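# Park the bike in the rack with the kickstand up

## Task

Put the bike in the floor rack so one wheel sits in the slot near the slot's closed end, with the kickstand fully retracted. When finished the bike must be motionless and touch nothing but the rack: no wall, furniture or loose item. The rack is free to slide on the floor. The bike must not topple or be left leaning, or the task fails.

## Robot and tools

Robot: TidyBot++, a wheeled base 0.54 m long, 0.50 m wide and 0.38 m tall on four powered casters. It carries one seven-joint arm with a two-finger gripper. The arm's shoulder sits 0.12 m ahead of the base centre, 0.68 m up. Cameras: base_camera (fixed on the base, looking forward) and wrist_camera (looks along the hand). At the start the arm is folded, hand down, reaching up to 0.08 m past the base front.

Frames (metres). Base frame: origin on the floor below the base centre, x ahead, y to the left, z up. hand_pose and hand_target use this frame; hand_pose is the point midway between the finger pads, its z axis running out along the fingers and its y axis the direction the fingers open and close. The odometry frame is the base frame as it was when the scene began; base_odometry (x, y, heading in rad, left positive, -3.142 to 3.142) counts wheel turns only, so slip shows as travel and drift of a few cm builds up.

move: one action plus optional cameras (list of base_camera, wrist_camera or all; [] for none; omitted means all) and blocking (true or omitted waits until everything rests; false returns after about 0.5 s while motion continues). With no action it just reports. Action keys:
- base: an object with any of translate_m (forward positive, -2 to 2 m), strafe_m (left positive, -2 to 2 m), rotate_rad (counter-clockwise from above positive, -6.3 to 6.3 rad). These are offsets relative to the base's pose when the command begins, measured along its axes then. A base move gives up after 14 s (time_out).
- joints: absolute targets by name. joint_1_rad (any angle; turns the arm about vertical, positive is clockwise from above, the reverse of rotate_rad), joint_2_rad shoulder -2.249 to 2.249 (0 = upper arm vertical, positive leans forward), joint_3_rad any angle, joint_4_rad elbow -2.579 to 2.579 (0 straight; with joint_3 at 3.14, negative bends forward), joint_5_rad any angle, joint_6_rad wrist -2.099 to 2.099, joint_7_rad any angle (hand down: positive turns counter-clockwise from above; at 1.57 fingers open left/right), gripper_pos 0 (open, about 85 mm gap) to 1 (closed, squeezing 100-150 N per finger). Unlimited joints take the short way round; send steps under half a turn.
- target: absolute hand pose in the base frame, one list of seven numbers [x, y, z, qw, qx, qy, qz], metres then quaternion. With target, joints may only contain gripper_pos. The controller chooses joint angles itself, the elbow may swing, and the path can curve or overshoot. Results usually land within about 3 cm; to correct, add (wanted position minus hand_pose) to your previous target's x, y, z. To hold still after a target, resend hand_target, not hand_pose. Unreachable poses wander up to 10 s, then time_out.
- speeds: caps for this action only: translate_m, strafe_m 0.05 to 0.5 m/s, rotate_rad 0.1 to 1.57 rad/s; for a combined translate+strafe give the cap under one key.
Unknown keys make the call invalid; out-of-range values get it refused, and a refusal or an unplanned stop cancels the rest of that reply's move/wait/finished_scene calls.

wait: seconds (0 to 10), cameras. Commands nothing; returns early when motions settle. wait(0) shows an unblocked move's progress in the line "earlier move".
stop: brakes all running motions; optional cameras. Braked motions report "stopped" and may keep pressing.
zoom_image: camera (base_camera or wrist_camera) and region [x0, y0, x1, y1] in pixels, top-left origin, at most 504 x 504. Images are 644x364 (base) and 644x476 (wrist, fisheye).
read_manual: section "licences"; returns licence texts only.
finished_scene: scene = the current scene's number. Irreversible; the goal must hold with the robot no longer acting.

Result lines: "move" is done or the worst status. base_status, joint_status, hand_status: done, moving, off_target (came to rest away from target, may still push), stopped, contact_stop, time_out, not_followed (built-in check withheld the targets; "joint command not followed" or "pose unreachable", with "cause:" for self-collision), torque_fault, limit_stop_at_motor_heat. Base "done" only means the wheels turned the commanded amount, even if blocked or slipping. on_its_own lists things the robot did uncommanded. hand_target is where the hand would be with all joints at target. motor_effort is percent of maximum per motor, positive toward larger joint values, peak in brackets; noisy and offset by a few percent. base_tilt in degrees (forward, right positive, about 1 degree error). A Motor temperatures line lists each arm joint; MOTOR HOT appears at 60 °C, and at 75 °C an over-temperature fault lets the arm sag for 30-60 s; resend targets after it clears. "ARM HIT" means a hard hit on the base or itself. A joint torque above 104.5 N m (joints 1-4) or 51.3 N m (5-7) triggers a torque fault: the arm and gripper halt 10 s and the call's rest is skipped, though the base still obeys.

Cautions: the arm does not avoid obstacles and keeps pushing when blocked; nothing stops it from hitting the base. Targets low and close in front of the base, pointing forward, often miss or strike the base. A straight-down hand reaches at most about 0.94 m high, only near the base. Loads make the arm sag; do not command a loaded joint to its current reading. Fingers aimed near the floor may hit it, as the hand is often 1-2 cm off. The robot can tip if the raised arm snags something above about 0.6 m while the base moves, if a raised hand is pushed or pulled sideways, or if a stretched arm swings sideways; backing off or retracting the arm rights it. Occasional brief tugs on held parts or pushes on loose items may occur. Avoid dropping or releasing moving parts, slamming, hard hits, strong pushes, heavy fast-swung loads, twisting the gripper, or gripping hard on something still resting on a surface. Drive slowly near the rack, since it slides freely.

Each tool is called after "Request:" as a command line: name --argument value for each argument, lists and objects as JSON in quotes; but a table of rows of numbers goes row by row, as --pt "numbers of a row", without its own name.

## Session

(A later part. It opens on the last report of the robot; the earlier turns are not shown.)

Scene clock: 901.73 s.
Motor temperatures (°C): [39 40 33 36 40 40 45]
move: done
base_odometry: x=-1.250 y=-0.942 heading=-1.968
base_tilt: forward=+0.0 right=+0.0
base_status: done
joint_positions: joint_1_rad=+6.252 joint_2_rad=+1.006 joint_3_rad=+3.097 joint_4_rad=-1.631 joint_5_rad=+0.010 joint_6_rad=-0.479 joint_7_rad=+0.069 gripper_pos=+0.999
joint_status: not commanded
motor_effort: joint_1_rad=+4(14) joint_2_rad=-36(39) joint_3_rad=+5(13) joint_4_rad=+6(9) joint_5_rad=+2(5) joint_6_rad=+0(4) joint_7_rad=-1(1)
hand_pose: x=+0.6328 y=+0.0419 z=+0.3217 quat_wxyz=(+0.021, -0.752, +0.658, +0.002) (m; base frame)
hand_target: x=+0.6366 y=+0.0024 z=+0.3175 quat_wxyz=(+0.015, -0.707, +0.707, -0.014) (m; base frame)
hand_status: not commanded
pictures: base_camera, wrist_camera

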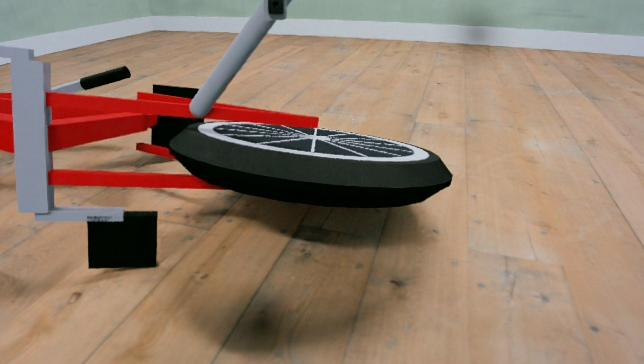

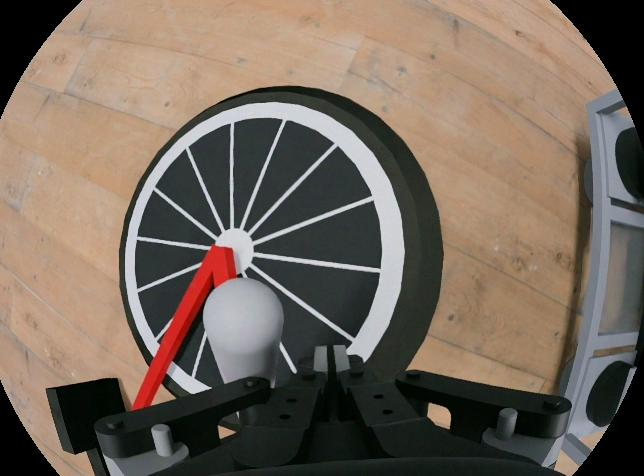

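Request:
move --base '{"strafe_m": 0.08}' --joints '{"gripper_pos": 0.7}' --speeds '{"strafe_m": 0.2}' --cameras '["wrist_camera"]'

Scene clock: 912.37 s.
Motor temperatures (°C): [39 40 33 36 40 40 45]
move: done
base_odometry: x=-1.176 y=-0.973 heading=-1.968
base_tilt: forward=-0.1 right=+0.0
base_status: done
joint_positions: joint_1_rad=+6.230 joint_2_rad=+1.008 joint_3_rad=+3.083 joint_4_rad=-1.653 joint_5_rad=+0.010 joint_6_rad=-0.479 joint_7_rad=+0.069 gripper_pos=+0.700
joint_status: all done
motor_effort: joint_1_rad=+10(13) joint_2_rad=-37(40) joint_3_rad=+10(13) joint_4_rad=+7(14) joint_5_rad=+4(5) joint_6_rad=+0(7) joint_7_rad=+0(1)
hand_pose: x=+0.6171 y=+0.0603 z=+0.3175 quat_wxyz=(+0.016, -0.762, +0.647, +0.015) (m; base frame)
hand_target: x=+0.6366 y=+0.0024 z=+0.3175 quat_wxyz=(+0.015, -0.707, +0.707, -0.014) (m; base frame)
hand_status: not commanded
pictures: wrist_camera

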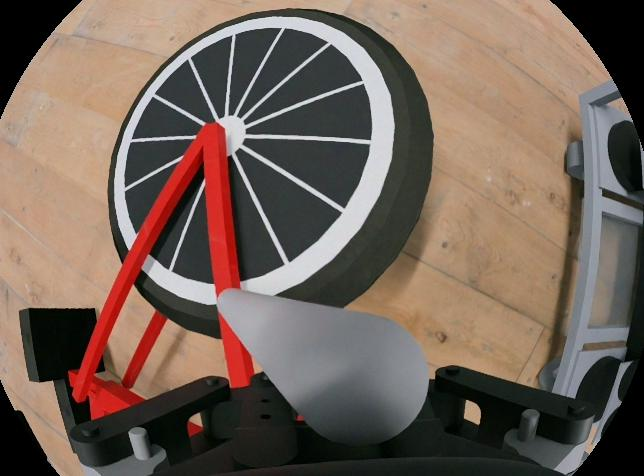

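Request:
move --base '{"strafe_m": 0.06, "translate_m": 0.01}' --joints '{"joint_2_rad": 1.04, "joint_4_rad": -1.63}' --speeds '{"strafe_m": 0.2}' --cameras '["wrist_camera"]'

Request:
move --base '{"strafe_m": -0.10, "translate_m": 0.01}' --speeds '{"strafe_m": 0.08}' --cameras '["wrist_camera"]'

Scene clock: 920.30 s.
Motor temperatures (°C): [39 40 33 36 40 40 45]
move: done
base_odometry: x=-1.124 y=-1.005 heading=-1.967
base_tilt: forward=-0.1 right=+0.1
base_status: done
joint_positions: joint_1_rad=+6.279 joint_2_rad=+1.031 joint_3_rad=+3.130 joint_4_rad=-1.644 joint_5_rad=+0.010 joint_6_rad=-0.479 joint_7_rad=+0.069 gripper_pos=+0.700
joint_status: all done
motor_effort: joint_1_rad=-1(9) joint_2_rad=-38(38) joint_3_rad=+1(10) joint_4_rad=+5(12) joint_5_rad=+0(4) joint_6_rad=+0(5) joint_7_rad=+0(1)
hand_pose: x=+0.6171 y=+0.0084 z=+0.3063 quat_wxyz=(-0.003, -0.737, +0.675, +0.006) (m; base frame)
hand_target: x=+0.6314 y=+0.0024 z=+0.3036 quat_wxyz=(+0.008, -0.707, +0.707, -0.007) (m; base frame)
hand_status: not commanded
pictures: wrist_camera

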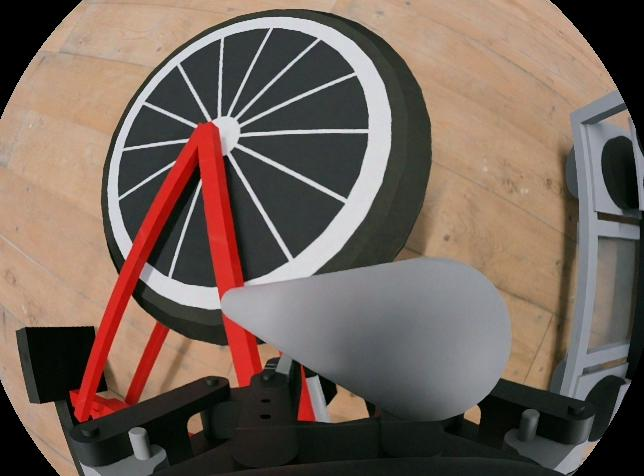

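Scene clock: 922.07 s.
Motor temperatures (°C): [39 40 33 36 40 40 45]
move: done
base_odometry: x=-1.220 y=-0.976 heading=-1.967
base_tilt: forward=+0.0 right=+0.0
base_status: done
joint_positions: joint_1_rad=+6.218 joint_2_rad=+1.034 joint_3_rad=+3.066 joint_4_rad=-1.643 joint_5_rad=+0.010 joint_6_rad=-0.479 joint_7_rad=+0.069 gripper_pos=+0.700
joint_status: not commanded
motor_effort: joint_1_rad=+12(15) joint_2_rad=-38(39) joint_3_rad=+13(16) joint_4_rad=+6(10) joint_5_rad=+5(6) joint_6_rad=+1(4) joint_7_rad=+0(1)
hand_pose: x=+0.6117 y=+0.0758 z=+0.3068 quat_wxyz=(+0.016, -0.768, +0.640, +0.026) (m; base frame)
hand_target: x=+0.6314 y=+0.0024 z=+0.3036 quat_wxyz=(+0.008, -0.707, +0.707, -0.007) (m; base frame)
hand_status: not commanded
pictures: wrist_camera

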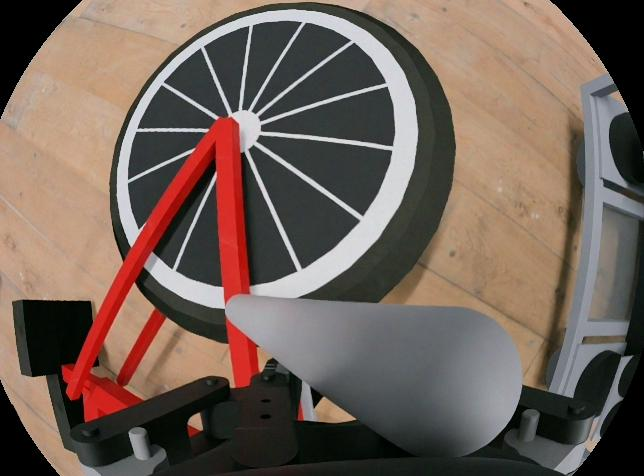

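Request:
move --base '{"strafe_m": -0.04, "translate_m": -0.015}' --speeds '{"strafe_m": 0.06}' --cameras '["wrist_camera"]'

Request:
move --base '{"strafe_m": -0.03}' --speeds '{"strafe_m": 0.06}' --cameras '["all"]'

Scene clock: 926.17 s.
Motor temperatures (°C): [39 40 33 36 40 40 45]
move: done
base_odometry: x=-1.251 y=-0.947 heading=-1.967
base_tilt: forward=+0.0 right=+0.0
base_status: done
joint_positions: joint_1_rad=+6.217 joint_2_rad=+1.034 joint_3_rad=+3.059 joint_4_rad=-1.629 joint_5_rad=+0.010 joint_6_rad=-0.478 joint_7_rad=+0.069 gripper_pos=+0.700
joint_status: not commanded
motor_effort: joint_1_rad=+12(17) joint_2_rad=-35(38) joint_3_rad=+13(19) joint_4_rad=+7(7) joint_5_rad=+4(7) joint_6_rad=+1(5) joint_7_rad=-1(1)
hand_pose: x=+0.6198 y=+0.0812 z=+0.3091 quat_wxyz=(+0.024, -0.769, +0.638, +0.023) (m; base frame)
hand_target: x=+0.6314 y=+0.0024 z=+0.3036 quat_wxyz=(+0.008, -0.707, +0.707, -0.007) (m; base frame)
hand_status: not commanded
pictures: wrist_camera

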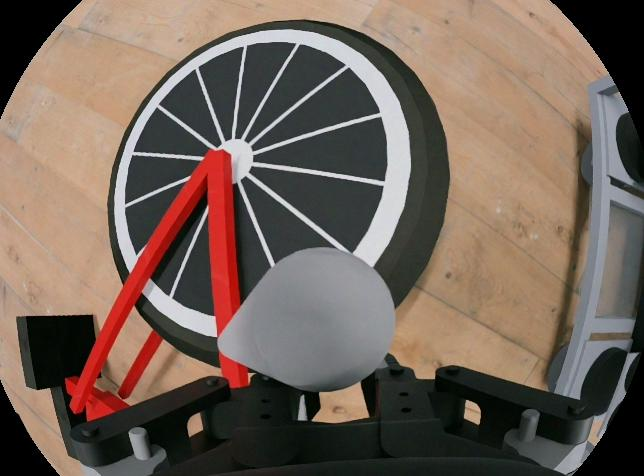

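Scene clock: 927.47 s.
Motor temperatures (°C): [39 40 33 36 40 40 45]
move: done
base_odometry: x=-1.279 y=-0.935 heading=-1.967
base_tilt: forward=-0.1 right=+0.1
base_status: done
joint_positions: joint_1_rad=+6.265 joint_2_rad=+1.034 joint_3_rad=+3.112 joint_4_rad=-1.626 joint_5_rad=+0.010 joint_6_rad=-0.476 joint_7_rad=+0.069 gripper_pos=+0.700
joint_status: not commanded
motor_effort: joint_1_rad=+2(15) joint_2_rad=-37(39) joint_3_rad=+2(15) joint_4_rad=+6(9) joint_5_rad=+1(5) joint_6_rad=+0(4) joint_7_rad=+0(1)
hand_pose: x=+0.6270 y=+0.0266 z=+0.3075 quat_wxyz=(+0.010, -0.745, +0.667, +0.005) (m; base frame)
hand_target: x=+0.6314 y=+0.0024 z=+0.3036 quat_wxyz=(+0.008, -0.707, +0.707, -0.007) (m; base frame)
hand_status: not commanded
pictures: base_camera, wrist_camera

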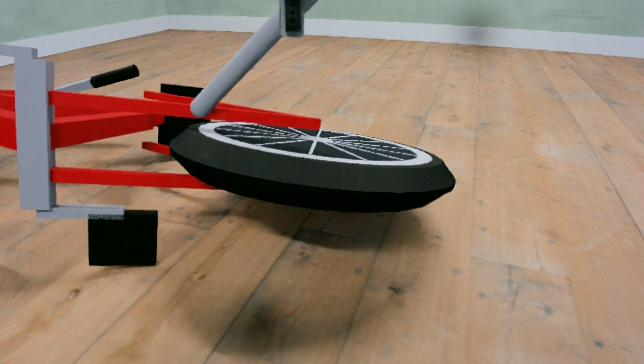

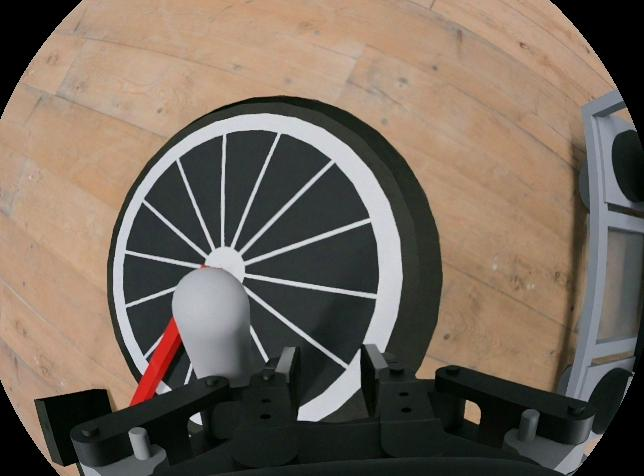

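Request:
move --base '{"strafe_m": 0.04}' --speeds '{"strafe_m": 0.2}' --cameras '["wrist_camera"]'

Scene clock: 935.37 s.
Motor temperatures (°C): [39 40 33 36 40 40 45]
move: done
base_odometry: x=-1.242 y=-0.951 heading=-1.967
base_tilt: forward=+0.0 right=+0.0
base_status: done
joint_positions: joint_1_rad=+6.266 joint_2_rad=+1.035 joint_3_rad=+3.126 joint_4_rad=-1.630 joint_5_rad=+0.010 joint_6_rad=-0.476 joint_7_rad=+0.069 gripper_pos=+0.700
joint_status: not commanded
motor_effort: joint_1_rad=+3(5) joint_2_rad=-38(41) joint_3_rad=+4(5) joint_4_rad=+10(11) joint_5_rad=+1(1) joint_6_rad=+4(7) joint_7_rad=+0(0)
hand_pose: x=+0.6249 y=+0.0177 z=+0.3063 quat_wxyz=(+0.004, -0.742, +0.670, +0.003) (m; base frame)
hand_target: x=+0.6314 y=+0.0024 z=+0.3036 quat_wxyz=(+0.008, -0.707, +0.707, -0.007) (m; base frame)
hand_status: not commanded
pictures: wrist_camera

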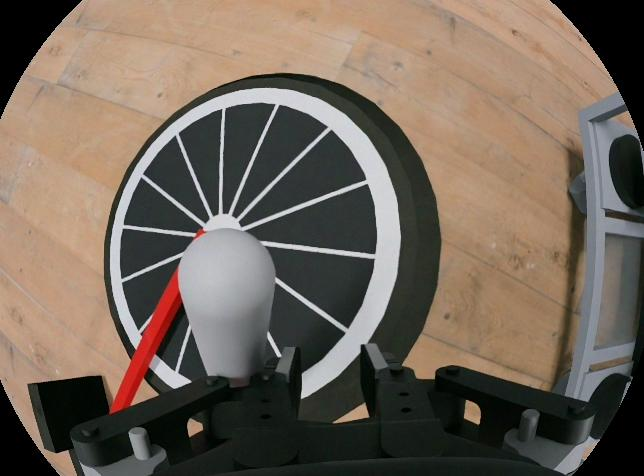

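Request:
move --base '{"strafe_m": 0.02}' --speeds '{"strafe_m": 0.2}' --cameras '[]'

Request:
move --base '{"translate_m": 0.03}' --speeds '{"translate_m": 0.1}' --cameras '["wrist_camera"]'

Scene clock: 945.43 s.
Motor temperatures (°C): [39 40 32 36 40 40 45]
move: done
base_odometry: x=-1.224 y=-0.958 heading=-1.967
base_tilt: forward=-0.1 right=+0.0
base_status: done
joint_positions: joint_1_rad=+6.260 joint_2_rad=+1.035 joint_3_rad=+3.119 joint_4_rad=-1.636 joint_5_rad=+0.010 joint_6_rad=-0.476 joint_7_rad=+0.069 gripper_pos=+0.700
joint_status: not commanded
motor_effort: joint_1_rad=+5(6) joint_2_rad=-37(39) joint_3_rad=+7(7) joint_4_rad=+12(12) joint_5_rad=+2(3) joint_6_rad=+5(7) joint_7_rad=+0(0)
hand_pose: x=+0.6210 y=+0.0246 z=+0.3056 quat_wxyz=(+0.004, -0.746, +0.666, +0.007) (m; base frame)
hand_target: x=+0.6314 y=+0.0024 z=+0.3036 quat_wxyz=(+0.008, -0.707, +0.707, -0.007) (m; base frame)
hand_status: not commanded
pictures: none
No camera images: "cameras" was empty.

Scene clock: 946.27 s.
Motor temperatures (°C): [39 40 32 36 40 40 45]
move: done
base_odometry: x=-1.235 y=-0.986 heading=-1.966
base_tilt: forward=-0.1 right=+0.0
base_status: done
joint_positions: joint_1_rad=+6.259 joint_2_rad=+1.042 joint_3_rad=+3.118 joint_4_rad=-1.661 joint_5_rad=+0.010 joint_6_rad=-0.476 joint_7_rad=+0.069 gripper_pos=+0.700
joint_status: not commanded
motor_effort: joint_1_rad=+5(7) joint_2_rad=-38(40) joint_3_rad=+6(8) joint_4_rad=+13(16) joint_5_rad=+2(3) joint_6_rad=+7(11) joint_7_rad=+0(1)
hand_pose: x=+0.6033 y=+0.0249 z=+0.2988 quat_wxyz=(-0.007, -0.746, +0.666, +0.019) (m; base frame)
hand_target: x=+0.6314 y=+0.0024 z=+0.3036 quat_wxyz=(+0.008, -0.707, +0.707, -0.007) (m; base frame)
hand_status: not commanded
pictures: wrist_camera

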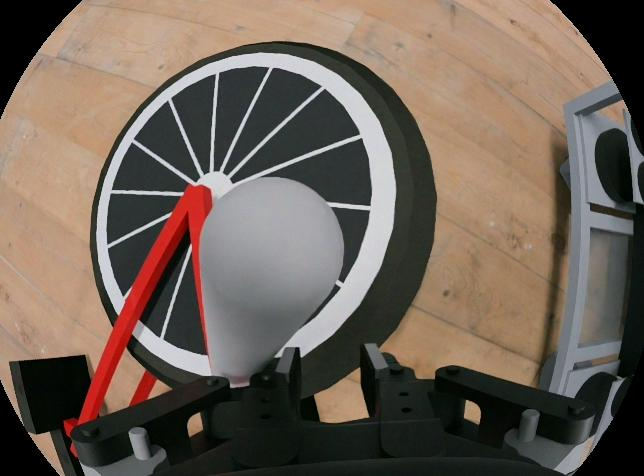

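Request:
move --base '{"strafe_m": 0.05}' --speeds '{"strafe_m": 0.2}' --cameras '["wrist_camera"]'

Scene clock: 949.70 s.
Motor temperatures (°C): [39 40 32 36 40 40 45]
move: done
base_odometry: x=-1.189 y=-1.005 heading=-1.965
base_tilt: forward=+0.0 right=+0.0
base_status: done
joint_positions: joint_1_rad=+6.255 joint_2_rad=+1.042 joint_3_rad=+3.111 joint_4_rad=-1.639 joint_5_rad=+0.008 joint_6_rad=-0.471 joint_7_rad=+0.069 gripper_pos=+0.700
joint_status: not commanded
motor_effort: joint_1_rad=+5(12) joint_2_rad=-37(41) joint_3_rad=+6(15) joint_4_rad=+7(15) joint_5_rad=+2(6) joint_6_rad=+0(9) joint_7_rad=+0(1)
hand_pose: x=+0.6179 y=+0.0318 z=+0.3016 quat_wxyz=(+0.005, -0.748, +0.663, +0.011) (m; base frame)
hand_target: x=+0.6314 y=+0.0024 z=+0.3036 quat_wxyz=(+0.008, -0.707, +0.707, -0.007) (m; base frame)
hand_status: not commanded
pictures: wrist_camera

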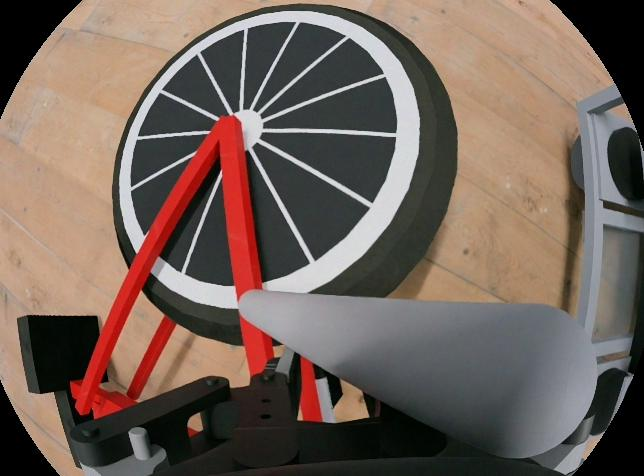

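Request:
move --base '{"strafe_m": -0.08}' --speeds '{"strafe_m": 0.08}' --cameras '["wrist_camera"]'

Scene clock: 954.23 s.
Motor temperatures (°C): [39 40 32 36 40 40 45]
move: done
base_odometry: x=-1.263 y=-0.974 heading=-1.965
base_tilt: forward=+0.0 right=+0.0
base_status: done
joint_positions: joint_1_rad=+6.211 joint_2_rad=+1.042 joint_3_rad=+3.056 joint_4_rad=-1.635 joint_5_rad=+0.008 joint_6_rad=-0.471 joint_7_rad=+0.069 gripper_pos=+0.700
joint_status: not commanded
motor_effort: joint_1_rad=+16(17) joint_2_rad=-36(38) joint_3_rad=+17(18) joint_4_rad=+4(6) joint_5_rad=+6(7) joint_6_rad=-3(4) joint_7_rad=-1(1)
hand_pose: x=+0.6146 y=+0.0857 z=+0.3042 quat_wxyz=(+0.022, -0.771, +0.636, +0.027) (m; base frame)
hand_target: x=+0.6314 y=+0.0024 z=+0.3036 quat_wxyz=(+0.008, -0.707, +0.707, -0.007) (m; base frame)
hand_status: not commanded
pictures: wrist_camera

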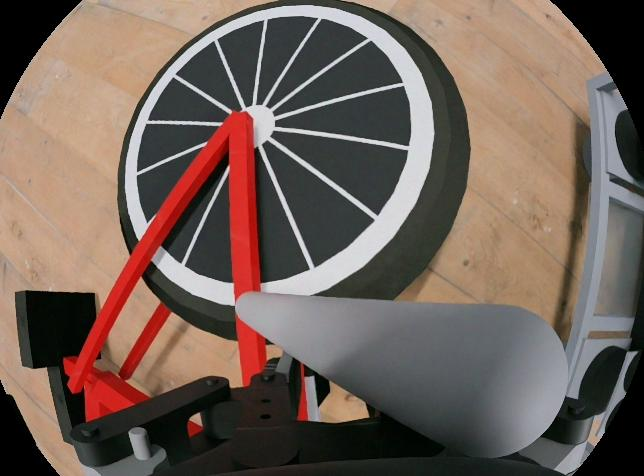

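Request:
move --base '{"strafe_m": -0.06}' --speeds '{"strafe_m": 0.08}' --cameras '["all"]'

Scene clock: 958.27 s.
Motor temperatures (°C): [39 40 33 36 40 40 45]
move: done
base_odometry: x=-1.318 y=-0.952 heading=-1.964
base_tilt: forward=-0.1 right=+0.1
base_status: done
joint_positions: joint_1_rad=+6.215 joint_2_rad=+1.042 joint_3_rad=+3.052 joint_4_rad=-1.633 joint_5_rad=+0.008 joint_6_rad=-0.471 joint_7_rad=+0.069 gripper_pos=+0.700
joint_status: not commanded
motor_effort: joint_1_rad=+13(18) joint_2_rad=-35(36) joint_3_rad=+13(19) joint_4_rad=+3(5) joint_5_rad=+5(7) joint_6_rad=-1(4) joint_7_rad=+0(1)
hand_pose: x=+0.6158 y=+0.0862 z=+0.3049 quat_wxyz=(+0.024, -0.770, +0.637, +0.027) (m; base frame)
hand_target: x=+0.6314 y=+0.0024 z=+0.3036 quat_wxyz=(+0.008, -0.707, +0.707, -0.007) (m; base frame)
hand_status: not commanded
pictures: base_camera, wrist_camera

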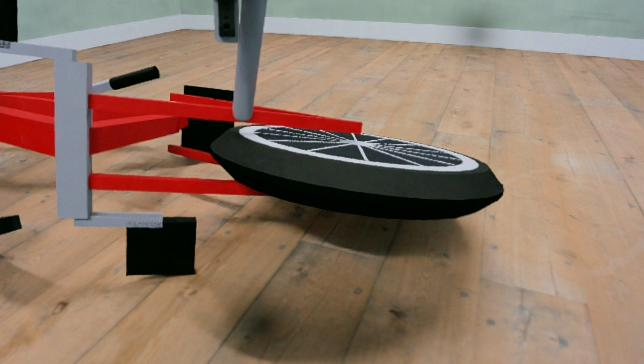

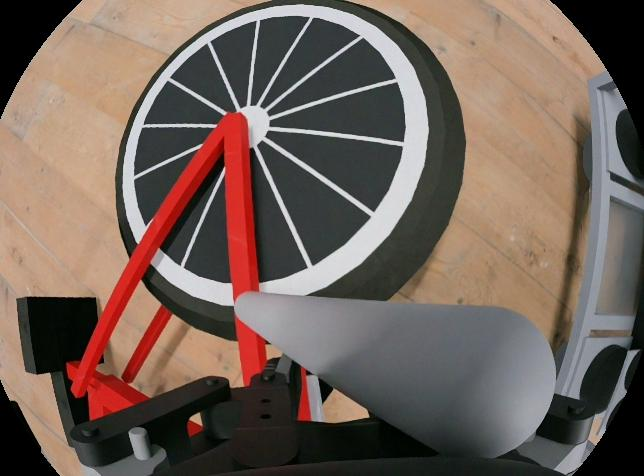

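Request:
move --base '{"strafe_m": 0.06}' --speeds '{"strafe_m": 0.2}' --joints '{"joint_2_rad": 0.93, "joint_4_rad": -1.73}' --cameras '["wrist_camera"]'

Request:
move --base '{"strafe_m": -0.06}' --speeds '{"strafe_m": 0.1}' --cameras '["all"]'

Scene clock: 965.33 s.
Motor temperatures (°C): [39 40 33 36 40 40 45]
move: done
base_odometry: x=-1.262 y=-0.975 heading=-1.965
base_tilt: forward=+0.0 right=+0.1
base_status: done
joint_positions: joint_1_rad=+6.256 joint_2_rad=+0.956 joint_3_rad=+3.111 joint_4_rad=-1.713 joint_5_rad=+0.008 joint_6_rad=-0.471 joint_7_rad=+0.069 gripper_pos=+0.700
joint_status: all done
motor_effort: joint_1_rad=+3(12) joint_2_rad=-37(40) joint_3_rad=+5(13) joint_4_rad=+6(8) joint_5_rad=+2(5) joint_6_rad=-1(2) joint_7_rad=+0(1)
hand_pose: x=+0.6055 y=+0.0307 z=+0.3339 quat_wxyz=(+0.009, -0.748, +0.663, +0.007) (m; base frame)
hand_target: x=+0.6117 y=+0.0023 z=+0.3436 quat_wxyz=(+0.012, -0.707, +0.707, -0.011) (m; base frame)
hand_status: not commanded
pictures: wrist_camera

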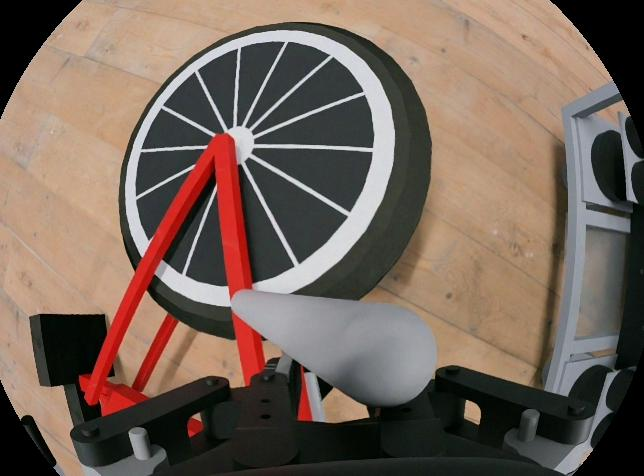

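Scene clock: 966.47 s.
Motor temperatures (°C): [39 40 33 36 40 40 45]
move: done
base_odometry: x=-1.318 y=-0.952 heading=-1.964
base_tilt: forward=+0.0 right=+0.1
base_status: done
joint_positions: joint_1_rad=+6.218 joint_2_rad=+0.954 joint_3_rad=+3.062 joint_4_rad=-1.713 joint_5_rad=+0.008 joint_6_rad=-0.471 joint_7_rad=+0.069 gripper_pos=+0.700
joint_status: not commanded
motor_effort: joint_1_rad=+13(14) joint_2_rad=-36(37) joint_3_rad=+14(17) joint_4_rad=+7(7) joint_5_rad=+5(6) joint_6_rad=+1(3) joint_7_rad=-1(1)
hand_pose: x=+0.6014 y=+0.0768 z=+0.3364 quat_wxyz=(+0.023, -0.770, +0.638, +0.020) (m; base frame)
hand_target: x=+0.6117 y=+0.0023 z=+0.3436 quat_wxyz=(+0.012, -0.707, +0.707, -0.011) (m; base frame)
hand_status: not commanded
pictures: base_camera, wrist_camera

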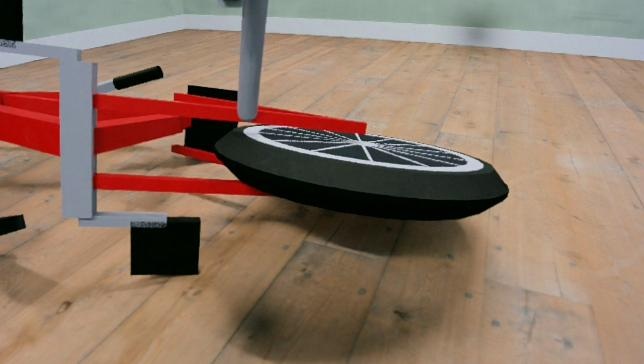

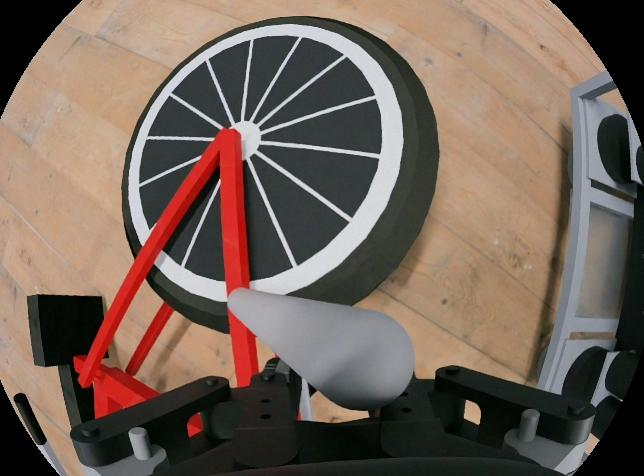

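Request:
move --base '{"strafe_m": -0.04, "translate_m": 0.005}' --speeds '{"strafe_m": 0.1}' --cameras '["wrist_camera"]'

Scene clock: 970.03 s.
Motor temperatures (°C): [39 40 33 36 40 40 45]
move: done
base_odometry: x=-1.356 y=-0.941 heading=-1.964
base_tilt: forward=-0.1 right=+0.0
base_status: done
joint_positions: joint_1_rad=+6.236 joint_2_rad=+0.954 joint_3_rad=+3.078 joint_4_rad=-1.732 joint_5_rad=+0.008 joint_6_rad=-0.471 joint_7_rad=+0.069 gripper_pos=+0.700
joint_status: not commanded
motor_effort: joint_1_rad=+8(17) joint_2_rad=-38(39) joint_3_rad=+9(18) joint_4_rad=+10(12) joint_5_rad=+3(6) joint_6_rad=+4(6) joint_7_rad=-1(1)
hand_pose: x=+0.5922 y=+0.0582 z=+0.3330 quat_wxyz=(+0.012, -0.761, +0.648, +0.022) (m; base frame)
hand_target: x=+0.6117 y=+0.0023 z=+0.3436 quat_wxyz=(+0.012, -0.707, +0.707, -0.011) (m; base frame)
hand_status: not commanded
pictures: wrist_camera

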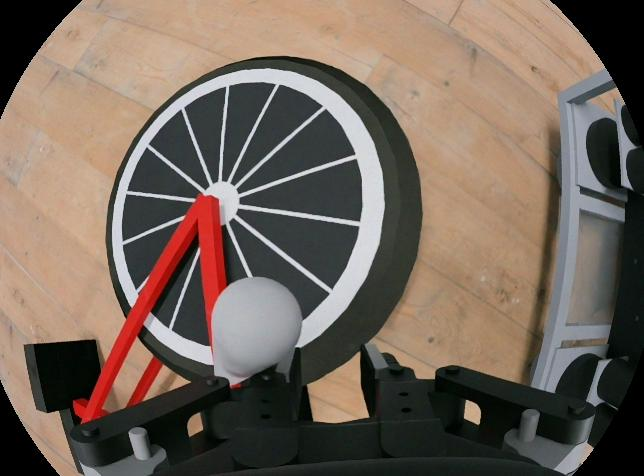

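Request:
move --base '{"strafe_m": -0.03, "translate_m": 0.035}' --speeds '{"strafe_m": 0.06}' --joints '{"joint_2_rad": 1.0, "joint_4_rad": -1.69}' --cameras '["all"]'

Scene clock: 976.97 s.
Motor temperatures (°C): [39 40 33 36 40 40 45]
move: done
base_odometry: x=-1.398 y=-0.962 heading=-1.965
base_tilt: forward=-0.1 right=+0.0
base_status: done
joint_positions: joint_1_rad=+6.280 joint_2_rad=+1.008 joint_3_rad=+3.128 joint_4_rad=-1.705 joint_5_rad=+0.008 joint_6_rad=-0.471 joint_7_rad=+0.069 gripper_pos=+0.700
joint_status: all done
motor_effort: joint_1_rad=-1(9) joint_2_rad=-37(40) joint_3_rad=+0(9) joint_4_rad=+6(15) joint_5_rad=+1(3) joint_6_rad=-1(7) joint_7_rad=+0(1)
hand_pose: x=+0.5924 y=+0.0099 z=+0.3097 quat_wxyz=(-0.011, -0.737, +0.675, +0.018) (m; base frame)
hand_target: x=+0.6107 y=+0.0024 z=+0.3150 quat_wxyz=(+0.001, -0.707, +0.707, +0.000) (m; base frame)
hand_status: not commanded
pictures: base_camera, wrist_camera

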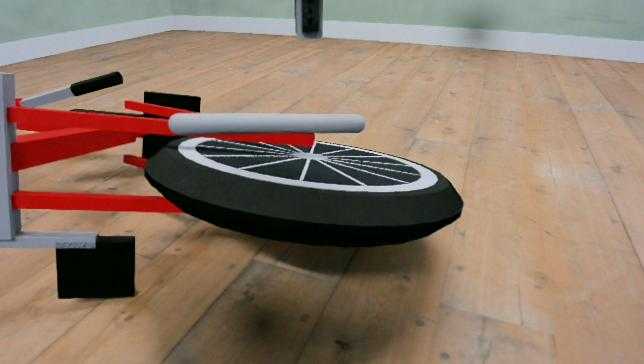

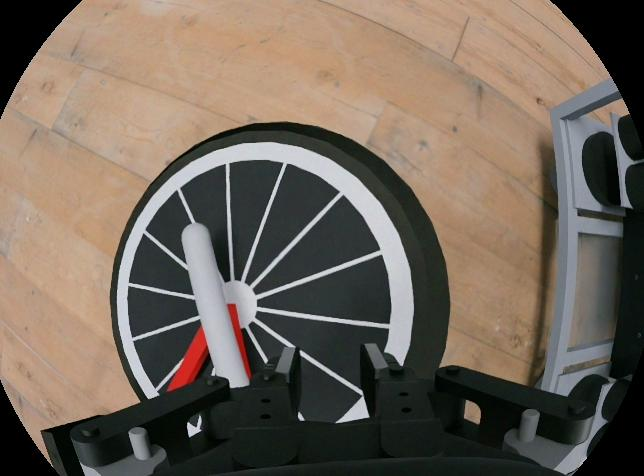

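Request:
move --joints '{"joint_2_rad": 0.3, "joint_4_rad": -2.2, "joint_6_rad": 0, "joint_1_rad": 6.283, "joint_3_rad": 3.14, "gripper_pos": 0}' --cameras '["all"]'

Request:
move --base '{"translate_m": -0.5}' --cameras '["base_camera"]'

Request:
move --base '{"strafe_m": 0.3, "rotate_rad": 0.3}' --cameras '["base_camera"]'

Scene clock: 983.20 s.
Motor temperatures (°C): [39 40 33 36 40 40 45]
move: done
base_odometry: x=-1.398 y=-0.962 heading=-1.965
base_tilt: forward=+0.1 right=+0.0
base_status: not commanded
joint_positions: joint_1_rad=+6.280 joint_2_rad=+0.319 joint_3_rad=+3.128 joint_4_rad=-2.173 joint_5_rad=+0.008 joint_6_rad=-0.078 joint_7_rad=+0.069 gripper_pos=+0.000
joint_status: all done
motor_effort: joint_1_rad=-1(2) joint_2_rad=-23(39) joint_3_rad=+2(3) joint_4_rad=+11(12) joint_5_rad=+0(1) joint_6_rad=+5(6) joint_7_rad=+0(0)
hand_pose: x=+0.6096 y=+0.0100 z=+0.5694 quat_wxyz=(+0.195, -0.709, +0.646, -0.204) (m; base frame)
hand_target: x=+0.6178 y=+0.0023 z=+0.5825 quat_wxyz=(+0.223, -0.672, +0.671, -0.223) (m; base frame)
hand_status: not commanded
pictures: base_camera, wrist_camera

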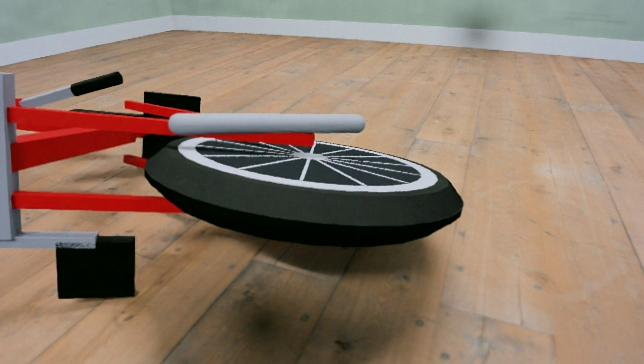

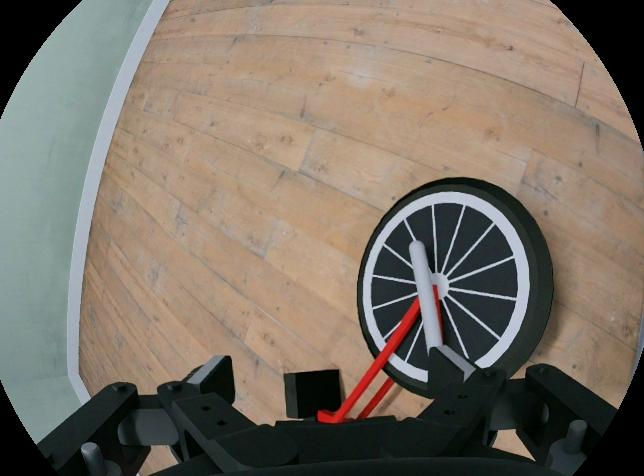

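Scene clock: 985.50 s.
Motor temperatures (°C): [39 40 33 35 40 40 45]
move: done
base_odometry: x=-1.206 y=-0.500 heading=-1.964
base_tilt: forward=+0.0 right=+0.0
base_status: done
joint_positions: joint_1_rad=+6.280 joint_2_rad=+0.312 joint_3_rad=+3.128 joint_4_rad=-2.182 joint_5_rad=+0.008 joint_6_rad=-0.071 joint_7_rad=+0.069 gripper_pos=+0.000
joint_status: not commanded
motor_effort: joint_1_rad=+0(2) joint_2_rad=-23(26) joint_3_rad=+1(2) joint_4_rad=+12(13) joint_5_rad=+0(1) joint_6_rad=+5(6) joint_7_rad=+0(0)
hand_pose: x=+0.6073 y=+0.0098 z=+0.5706 quat_wxyz=(+0.196, -0.708, +0.646, -0.206) (m; base frame)
hand_target: x=+0.6178 y=+0.0023 z=+0.5825 quat_wxyz=(+0.223, -0.672, +0.671, -0.223) (m; base frame)
hand_status: not commanded
pictures: base_camera

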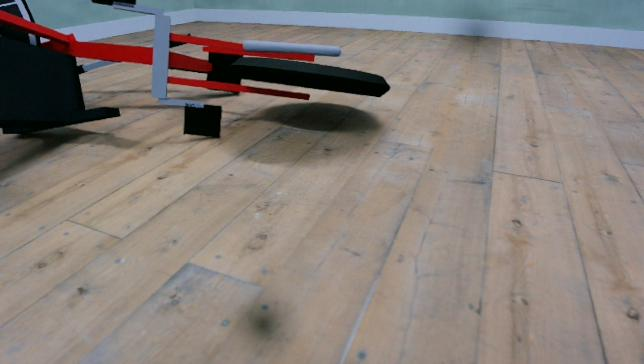

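Scene clock: 987.37 s.
Motor temperatures (°C): [39 40 33 35 40 40 45]
move: done
base_odometry: x=-0.929 y=-0.615 heading=-1.664
base_tilt: forward=-0.1 right=+0.0
base_status: done
joint_positions: joint_1_rad=+6.279 joint_2_rad=+0.312 joint_3_rad=+3.139 joint_4_rad=-2.182 joint_5_rad=+0.008 joint_6_rad=-0.071 joint_7_rad=+0.069 gripper_pos=+0.000
joint_status: not commanded
motor_effort: joint_1_rad=-1(5) joint_2_rad=-23(23) joint_3_rad=+2(4) joint_4_rad=+11(12) joint_5_rad=+0(1) joint_6_rad=+5(6) joint_7_rad=+0(0)
hand_pose: x=+0.6076 y=+0.0047 z=+0.5706 quat_wxyz=(+0.194, -0.706, +0.649, -0.208) (m; base frame)
hand_target: x=+0.6178 y=+0.0023 z=+0.5825 quat_wxyz=(+0.223, -0.672, +0.671, -0.223) (m; base frame)
hand_status: not commanded
pictures: base_camera

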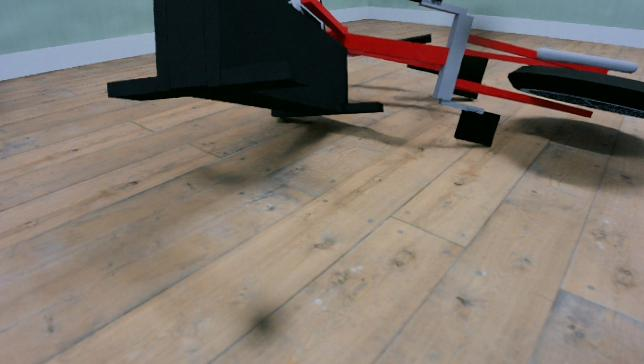

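Request:
move --base '{"translate_m": -0.35, "strafe_m": 0.35}' --cameras '["base_camera", "wrist_camera"]'

Scene clock: 992.33 s.
Motor temperatures (°C): [39 40 32 35 40 40 45]
move: done
base_odometry: x=-0.548 y=-0.299 heading=-1.664
base_tilt: forward=-0.1 right=+0.1
base_status: done
joint_positions: joint_1_rad=+6.278 joint_2_rad=+0.310 joint_3_rad=+3.139 joint_4_rad=-2.184 joint_5_rad=+0.008 joint_6_rad=-0.070 joint_7_rad=+0.069 gripper_pos=+0.000
joint_status: not commanded
motor_effort: joint_1_rad=-1(2) joint_2_rad=-23(26) joint_3_rad=+1(3) joint_4_rad=+11(13) joint_5_rad=+1(1) joint_6_rad=+4(6) joint_7_rad=+0(0)
hand_pose: x=+0.6069 y=+0.0050 z=+0.5709 quat_wxyz=(+0.194, -0.706, +0.649, -0.208) (m; base frame)
hand_target: x=+0.6178 y=+0.0023 z=+0.5825 quat_wxyz=(+0.223, -0.672, +0.671, -0.223) (m; base frame)
hand_status: not commanded
pictures: base_camera, wrist_camera

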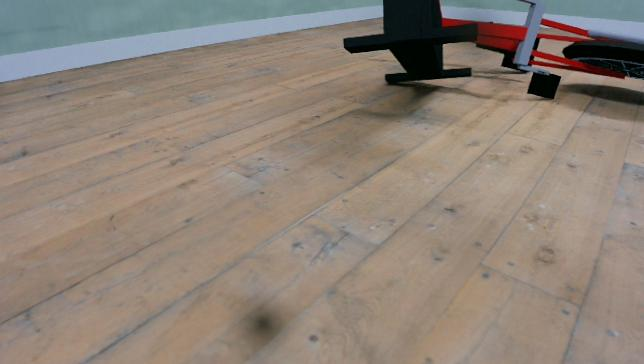

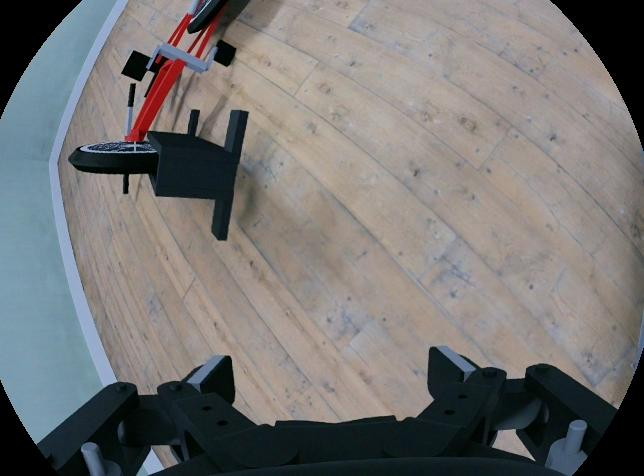

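Request:
zoom_image --camera "base_camera" --region '[330, 0, 644, 120]'

Request:
zoom_image --camera "wrist_camera" --region '[40, 0, 280, 250]'

Scaled by 1.605.

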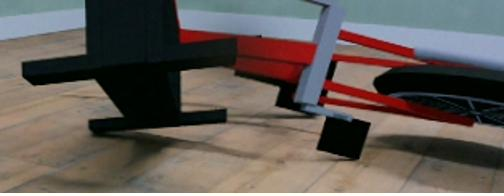

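Scaled by 2.016.

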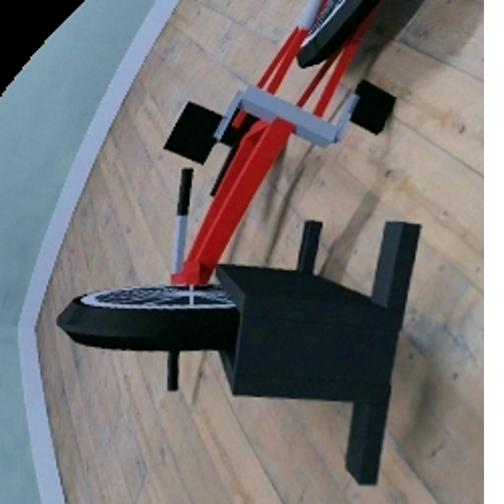

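Request:
move --base '{"translate_m": 0.45, "strafe_m": -0.35}' --joints '{"joint_2_rad": -0.2, "joint_4_rad": -2.2, "joint_6_rad": -0.3, "joint_7_rad": 1.57}' --cameras '["base_camera", "wrist_camera"]'

Scene clock: 1015.23 s.
Motor temperatures (°C): [39 39 32 35 40 40 45]
move: done
base_odometry: x=-0.938 y=-0.714 heading=-1.663
base_tilt: forward=-0.1 right=+0.1
base_status: done
joint_positions: joint_1_rad=+6.282 joint_2_rad=-0.182 joint_3_rad=+3.139 joint_4_rad=-2.186 joint_5_rad=+0.008 joint_6_rad=-0.230 joint_7_rad=+1.490 gripper_pos=+0.000
joint_status: all done
motor_effort: joint_1_rad=-1(2) joint_2_rad=-11(24) joint_3_rad=+2(3) joint_4_rad=+17(19) joint_5_rad=+0(1) joint_6_rad=+7(8) joint_7_rad=+0(1)
hand_pose: x=+0.5735 y=+0.0027 z=+0.7724 quat_wxyz=(+0.016, -0.898, +0.031, -0.438) (m; base frame)
hand_target: x=+0.5534 y=+0.0021 z=+0.7560 quat_wxyz=(+0.000, -0.913, -0.001, -0.409) (m; base frame)
hand_status: not commanded
pictures: base_camera, wrist_camera

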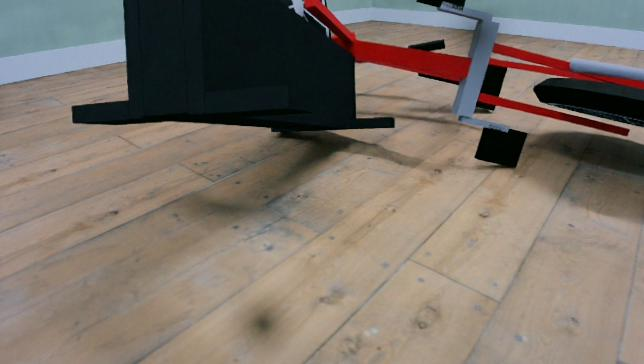

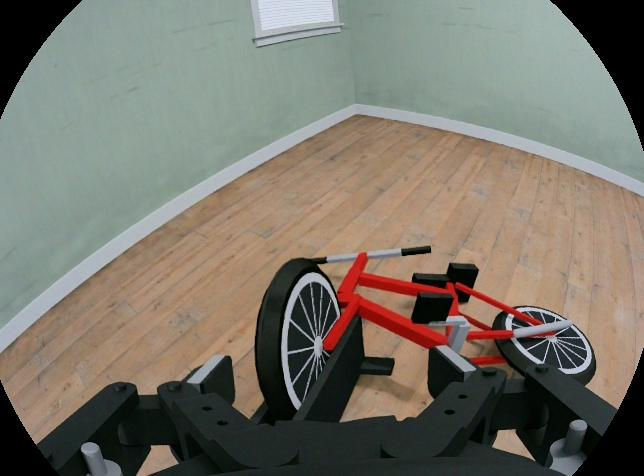

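Request:
move --joints '{"joint_6_rad": -0.75}' --cameras '["wrist_camera"]'

Scene clock: 1019.33 s.
Motor temperatures (°C): [39 39 32 36 40 40 45]
move: done
base_odometry: x=-0.938 y=-0.714 heading=-1.663
base_tilt: forward=+0.0 right=-0.1
base_status: not commanded
joint_positions: joint_1_rad=+6.282 joint_2_rad=-0.183 joint_3_rad=+3.139 joint_4_rad=-2.187 joint_5_rad=+0.008 joint_6_rad=-0.679 joint_7_rad=+1.493 gripper_pos=+0.000
joint_status: all done
motor_effort: joint_1_rad=-1(1) joint_2_rad=-9(11) joint_3_rad=+1(2) joint_4_rad=+14(19) joint_5_rad=+0(1) joint_6_rad=+4(7) joint_7_rad=+0(0)
hand_pose: x=+0.4653 y=+0.0012 z=+0.6842 quat_wxyz=(+0.006, -0.973, +0.034, -0.227) (m; base frame)
hand_target: x=+0.4400 y=+0.0019 z=+0.6756 quat_wxyz=(+0.000, -0.981, +0.000, -0.195) (m; base frame)
hand_status: not commanded
pictures: wrist_camera

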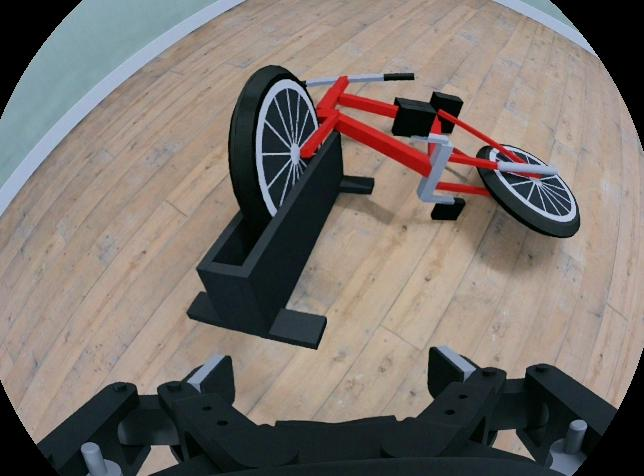

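Request:
move --base '{"translate_m": -0.05}' --joints '{"joint_2_rad": 0.3, "joint_4_rad": -2.2, "joint_6_rad": -0.6}' --cameras '["wrist_camera","base_camera"]'

Scene clock: 1042.30 s.
Motor temperatures (°C): [39 39 32 36 40 40 45]
move: done
base_odometry: x=-0.933 y=-0.665 heading=-1.663
base_tilt: forward=-0.1 right=+0.1
base_status: done
joint_positions: joint_1_rad=+6.282 joint_2_rad=+0.289 joint_3_rad=+3.139 joint_4_rad=-2.187 joint_5_rad=+0.008 joint_6_rad=-0.668 joint_7_rad=+1.493 gripper_pos=+0.000
joint_status: all done
motor_effort: joint_1_rad=-1(1) joint_2_rad=-19(21) joint_3_rad=+2(3) joint_4_rad=+9(17) joint_5_rad=+0(1) joint_6_rad=+0(5) joint_7_rad=+0(0)
hand_pose: x=+0.4322 y=+0.0012 z=+0.5265 quat_wxyz=(-0.002, -0.999, +0.034, +0.001) (m; base frame)
hand_target: x=+0.4444 y=+0.0020 z=+0.5209 quat_wxyz=(+0.000, -1.000, +0.000, -0.021) (m; base frame)
hand_status: not commanded
pictures: base_camera, wrist_camera

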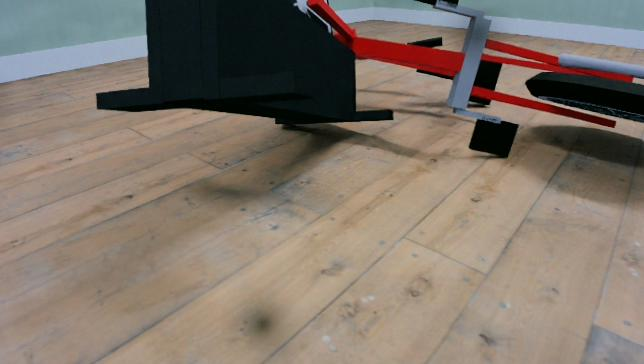

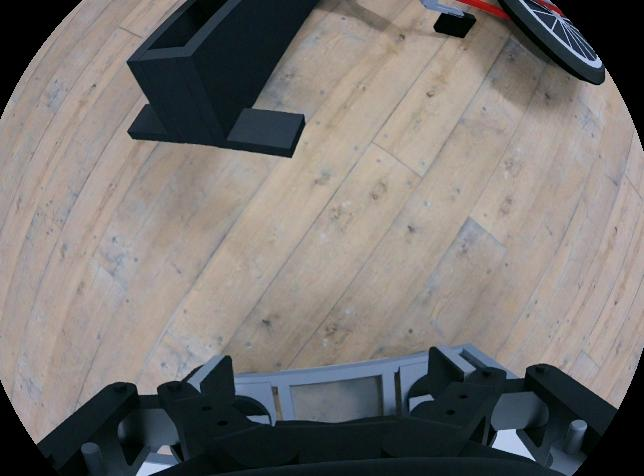

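Request:
move --base '{"translate_m": 0.13, "strafe_m": 0.247, "rotate_rad": -0.19}' --joints '{"joint_2_rad": 0.55, "joint_4_rad": -2.05, "joint_6_rad": -0.5, "joint_7_rad": 1.65}' --cameras '["wrist_camera","base_camera"]'

Scene clock: 1065.73 s.
Motor temperatures (°C): [39 39 32 36 40 40 45]
move: done
base_odometry: x=-0.699 y=-0.817 heading=-1.854
base_tilt: forward=-0.1 right=+0.0
base_status: done
joint_positions: joint_1_rad=+6.277 joint_2_rad=+0.544 joint_3_rad=+3.138 joint_4_rad=-2.071 joint_5_rad=+0.008 joint_6_rad=-0.572 joint_7_rad=+1.572 gripper_pos=+0.000
joint_status: all done
motor_effort: joint_1_rad=-1(5) joint_2_rad=-26(28) joint_3_rad=+2(3) joint_4_rad=+8(10) joint_5_rad=+0(1) joint_6_rad=+1(2) joint_7_rad=+0(1)
hand_pose: x=+0.4806 y=+0.0037 z=+0.4590 quat_wxyz=(-0.001, -1.000, -0.009, +0.023) (m; base frame)
hand_target: x=+0.5139 y=+0.0021 z=+0.4601 quat_wxyz=(+0.000, -0.999, -0.040, -0.021) (m; base frame)
hand_status: not commanded
pictures: base_camera, wrist_camera

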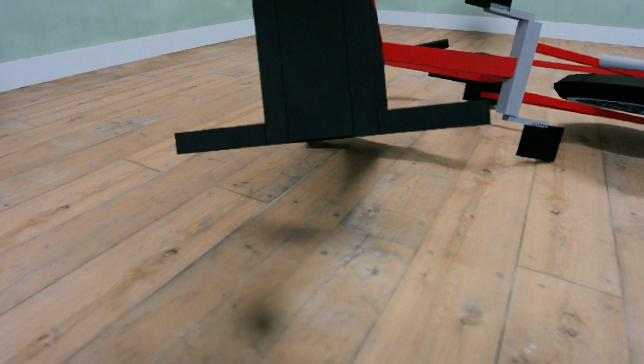

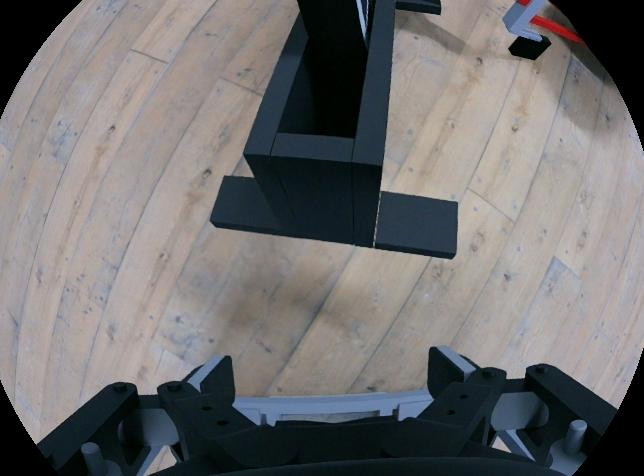

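Request:
move --joints '{"joint_1_rad": 6.377, "joint_2_rad": 0.85, "joint_4_rad": -1.8, "joint_6_rad": -0.47, "joint_7_rad": 1.74}' --cameras '["wrist_camera"]'

Scene clock: 1081.27 s.
Motor temperatures (°C): [39 38 32 36 40 40 45]
move: done
base_odometry: x=-0.699 y=-0.817 heading=-1.854
base_tilt: forward=-0.1 right=+0.1
base_status: not commanded
joint_positions: joint_1_rad=+6.368 joint_2_rad=+0.846 joint_3_rad=+3.138 joint_4_rad=-1.826 joint_5_rad=+0.008 joint_6_rad=-0.542 joint_7_rad=+1.661 gripper_pos=+0.000
joint_status: all done
motor_effort: joint_1_rad=-1(2) joint_2_rad=-33(35) joint_3_rad=+1(2) joint_4_rad=+6(8) joint_5_rad=+0(1) joint_6_rad=-1(2) joint_7_rad=+0(1)
hand_pose: x=+0.5521 y=-0.0347 z=+0.3700 quat_wxyz=(+0.003, -0.999, -0.008, +0.036) (m; base frame)
hand_target: x=+0.5883 y=-0.0419 z=+0.3712 quat_wxyz=(-0.001, -0.999, -0.038, -0.011) (m; base frame)
hand_status: not commanded
pictures: wrist_camera

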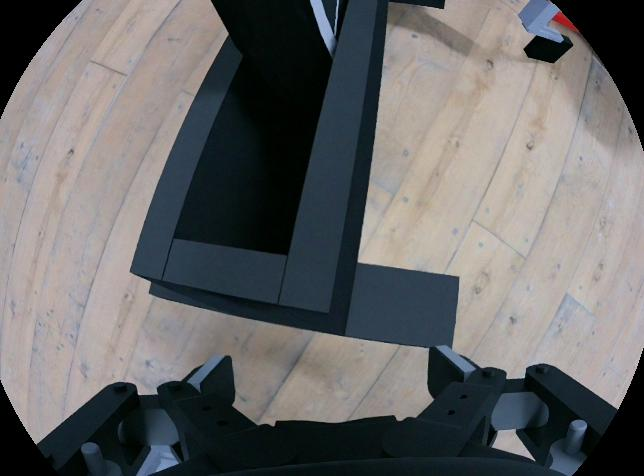

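Request:
move --joints '{"joint_1_rad": 6.39, "joint_2_rad": 1.08, "joint_4_rad": -1.53, "joint_6_rad": -0.45, "joint_7_rad": 1.56, "gripper_pos": 0.15}' --cameras '["wrist_camera"]'

Scene clock: 1090.43 s.
Motor temperatures (°C): [39 38 32 36 40 40 45]
move: off_target
base_odometry: x=-0.699 y=-0.817 heading=-1.854
base_tilt: forward=+0.0 right=+0.0
base_status: not commanded
joint_positions: joint_1_rad=+6.359 joint_2_rad=+1.071 joint_3_rad=+3.104 joint_4_rad=-1.621 joint_5_rad=+0.008 joint_6_rad=-0.560 joint_7_rad=+1.643 gripper_pos=+0.150
joint_status: joint_4_rad off_target (ended at -1.621, target -1.530); joint_6_rad off_target (ended at -0.560, target -0.450); the others done
motor_effort: joint_1_rad=+7(8) joint_2_rad=-37(38) joint_3_rad=+9(10) joint_4_rad=+17(20) joint_5_rad=+3(3) joint_6_rad=+13(18) joint_7_rad=-2(3)
hand_pose: x=+0.5904 y=-0.0145 z=+0.2916 quat_wxyz=(+0.018, -0.998, -0.011, +0.054) (m; base frame)
hand_target: x=+0.6719 y=-0.0570 z=+0.2989 quat_wxyz=(-0.001, -0.997, +0.058, -0.041) (m; base frame)
hand_status: not commanded
pictures: wrist_camera

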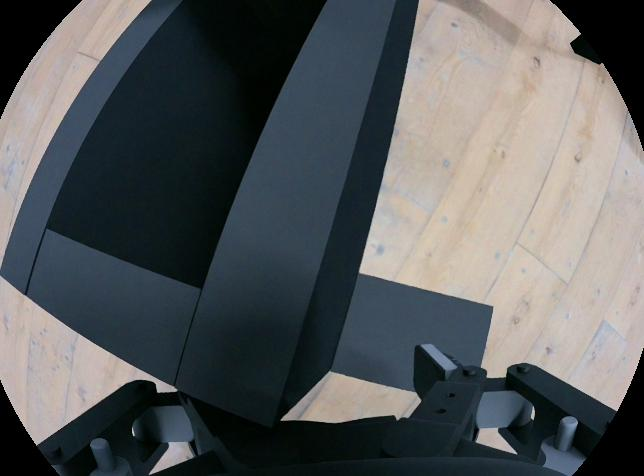

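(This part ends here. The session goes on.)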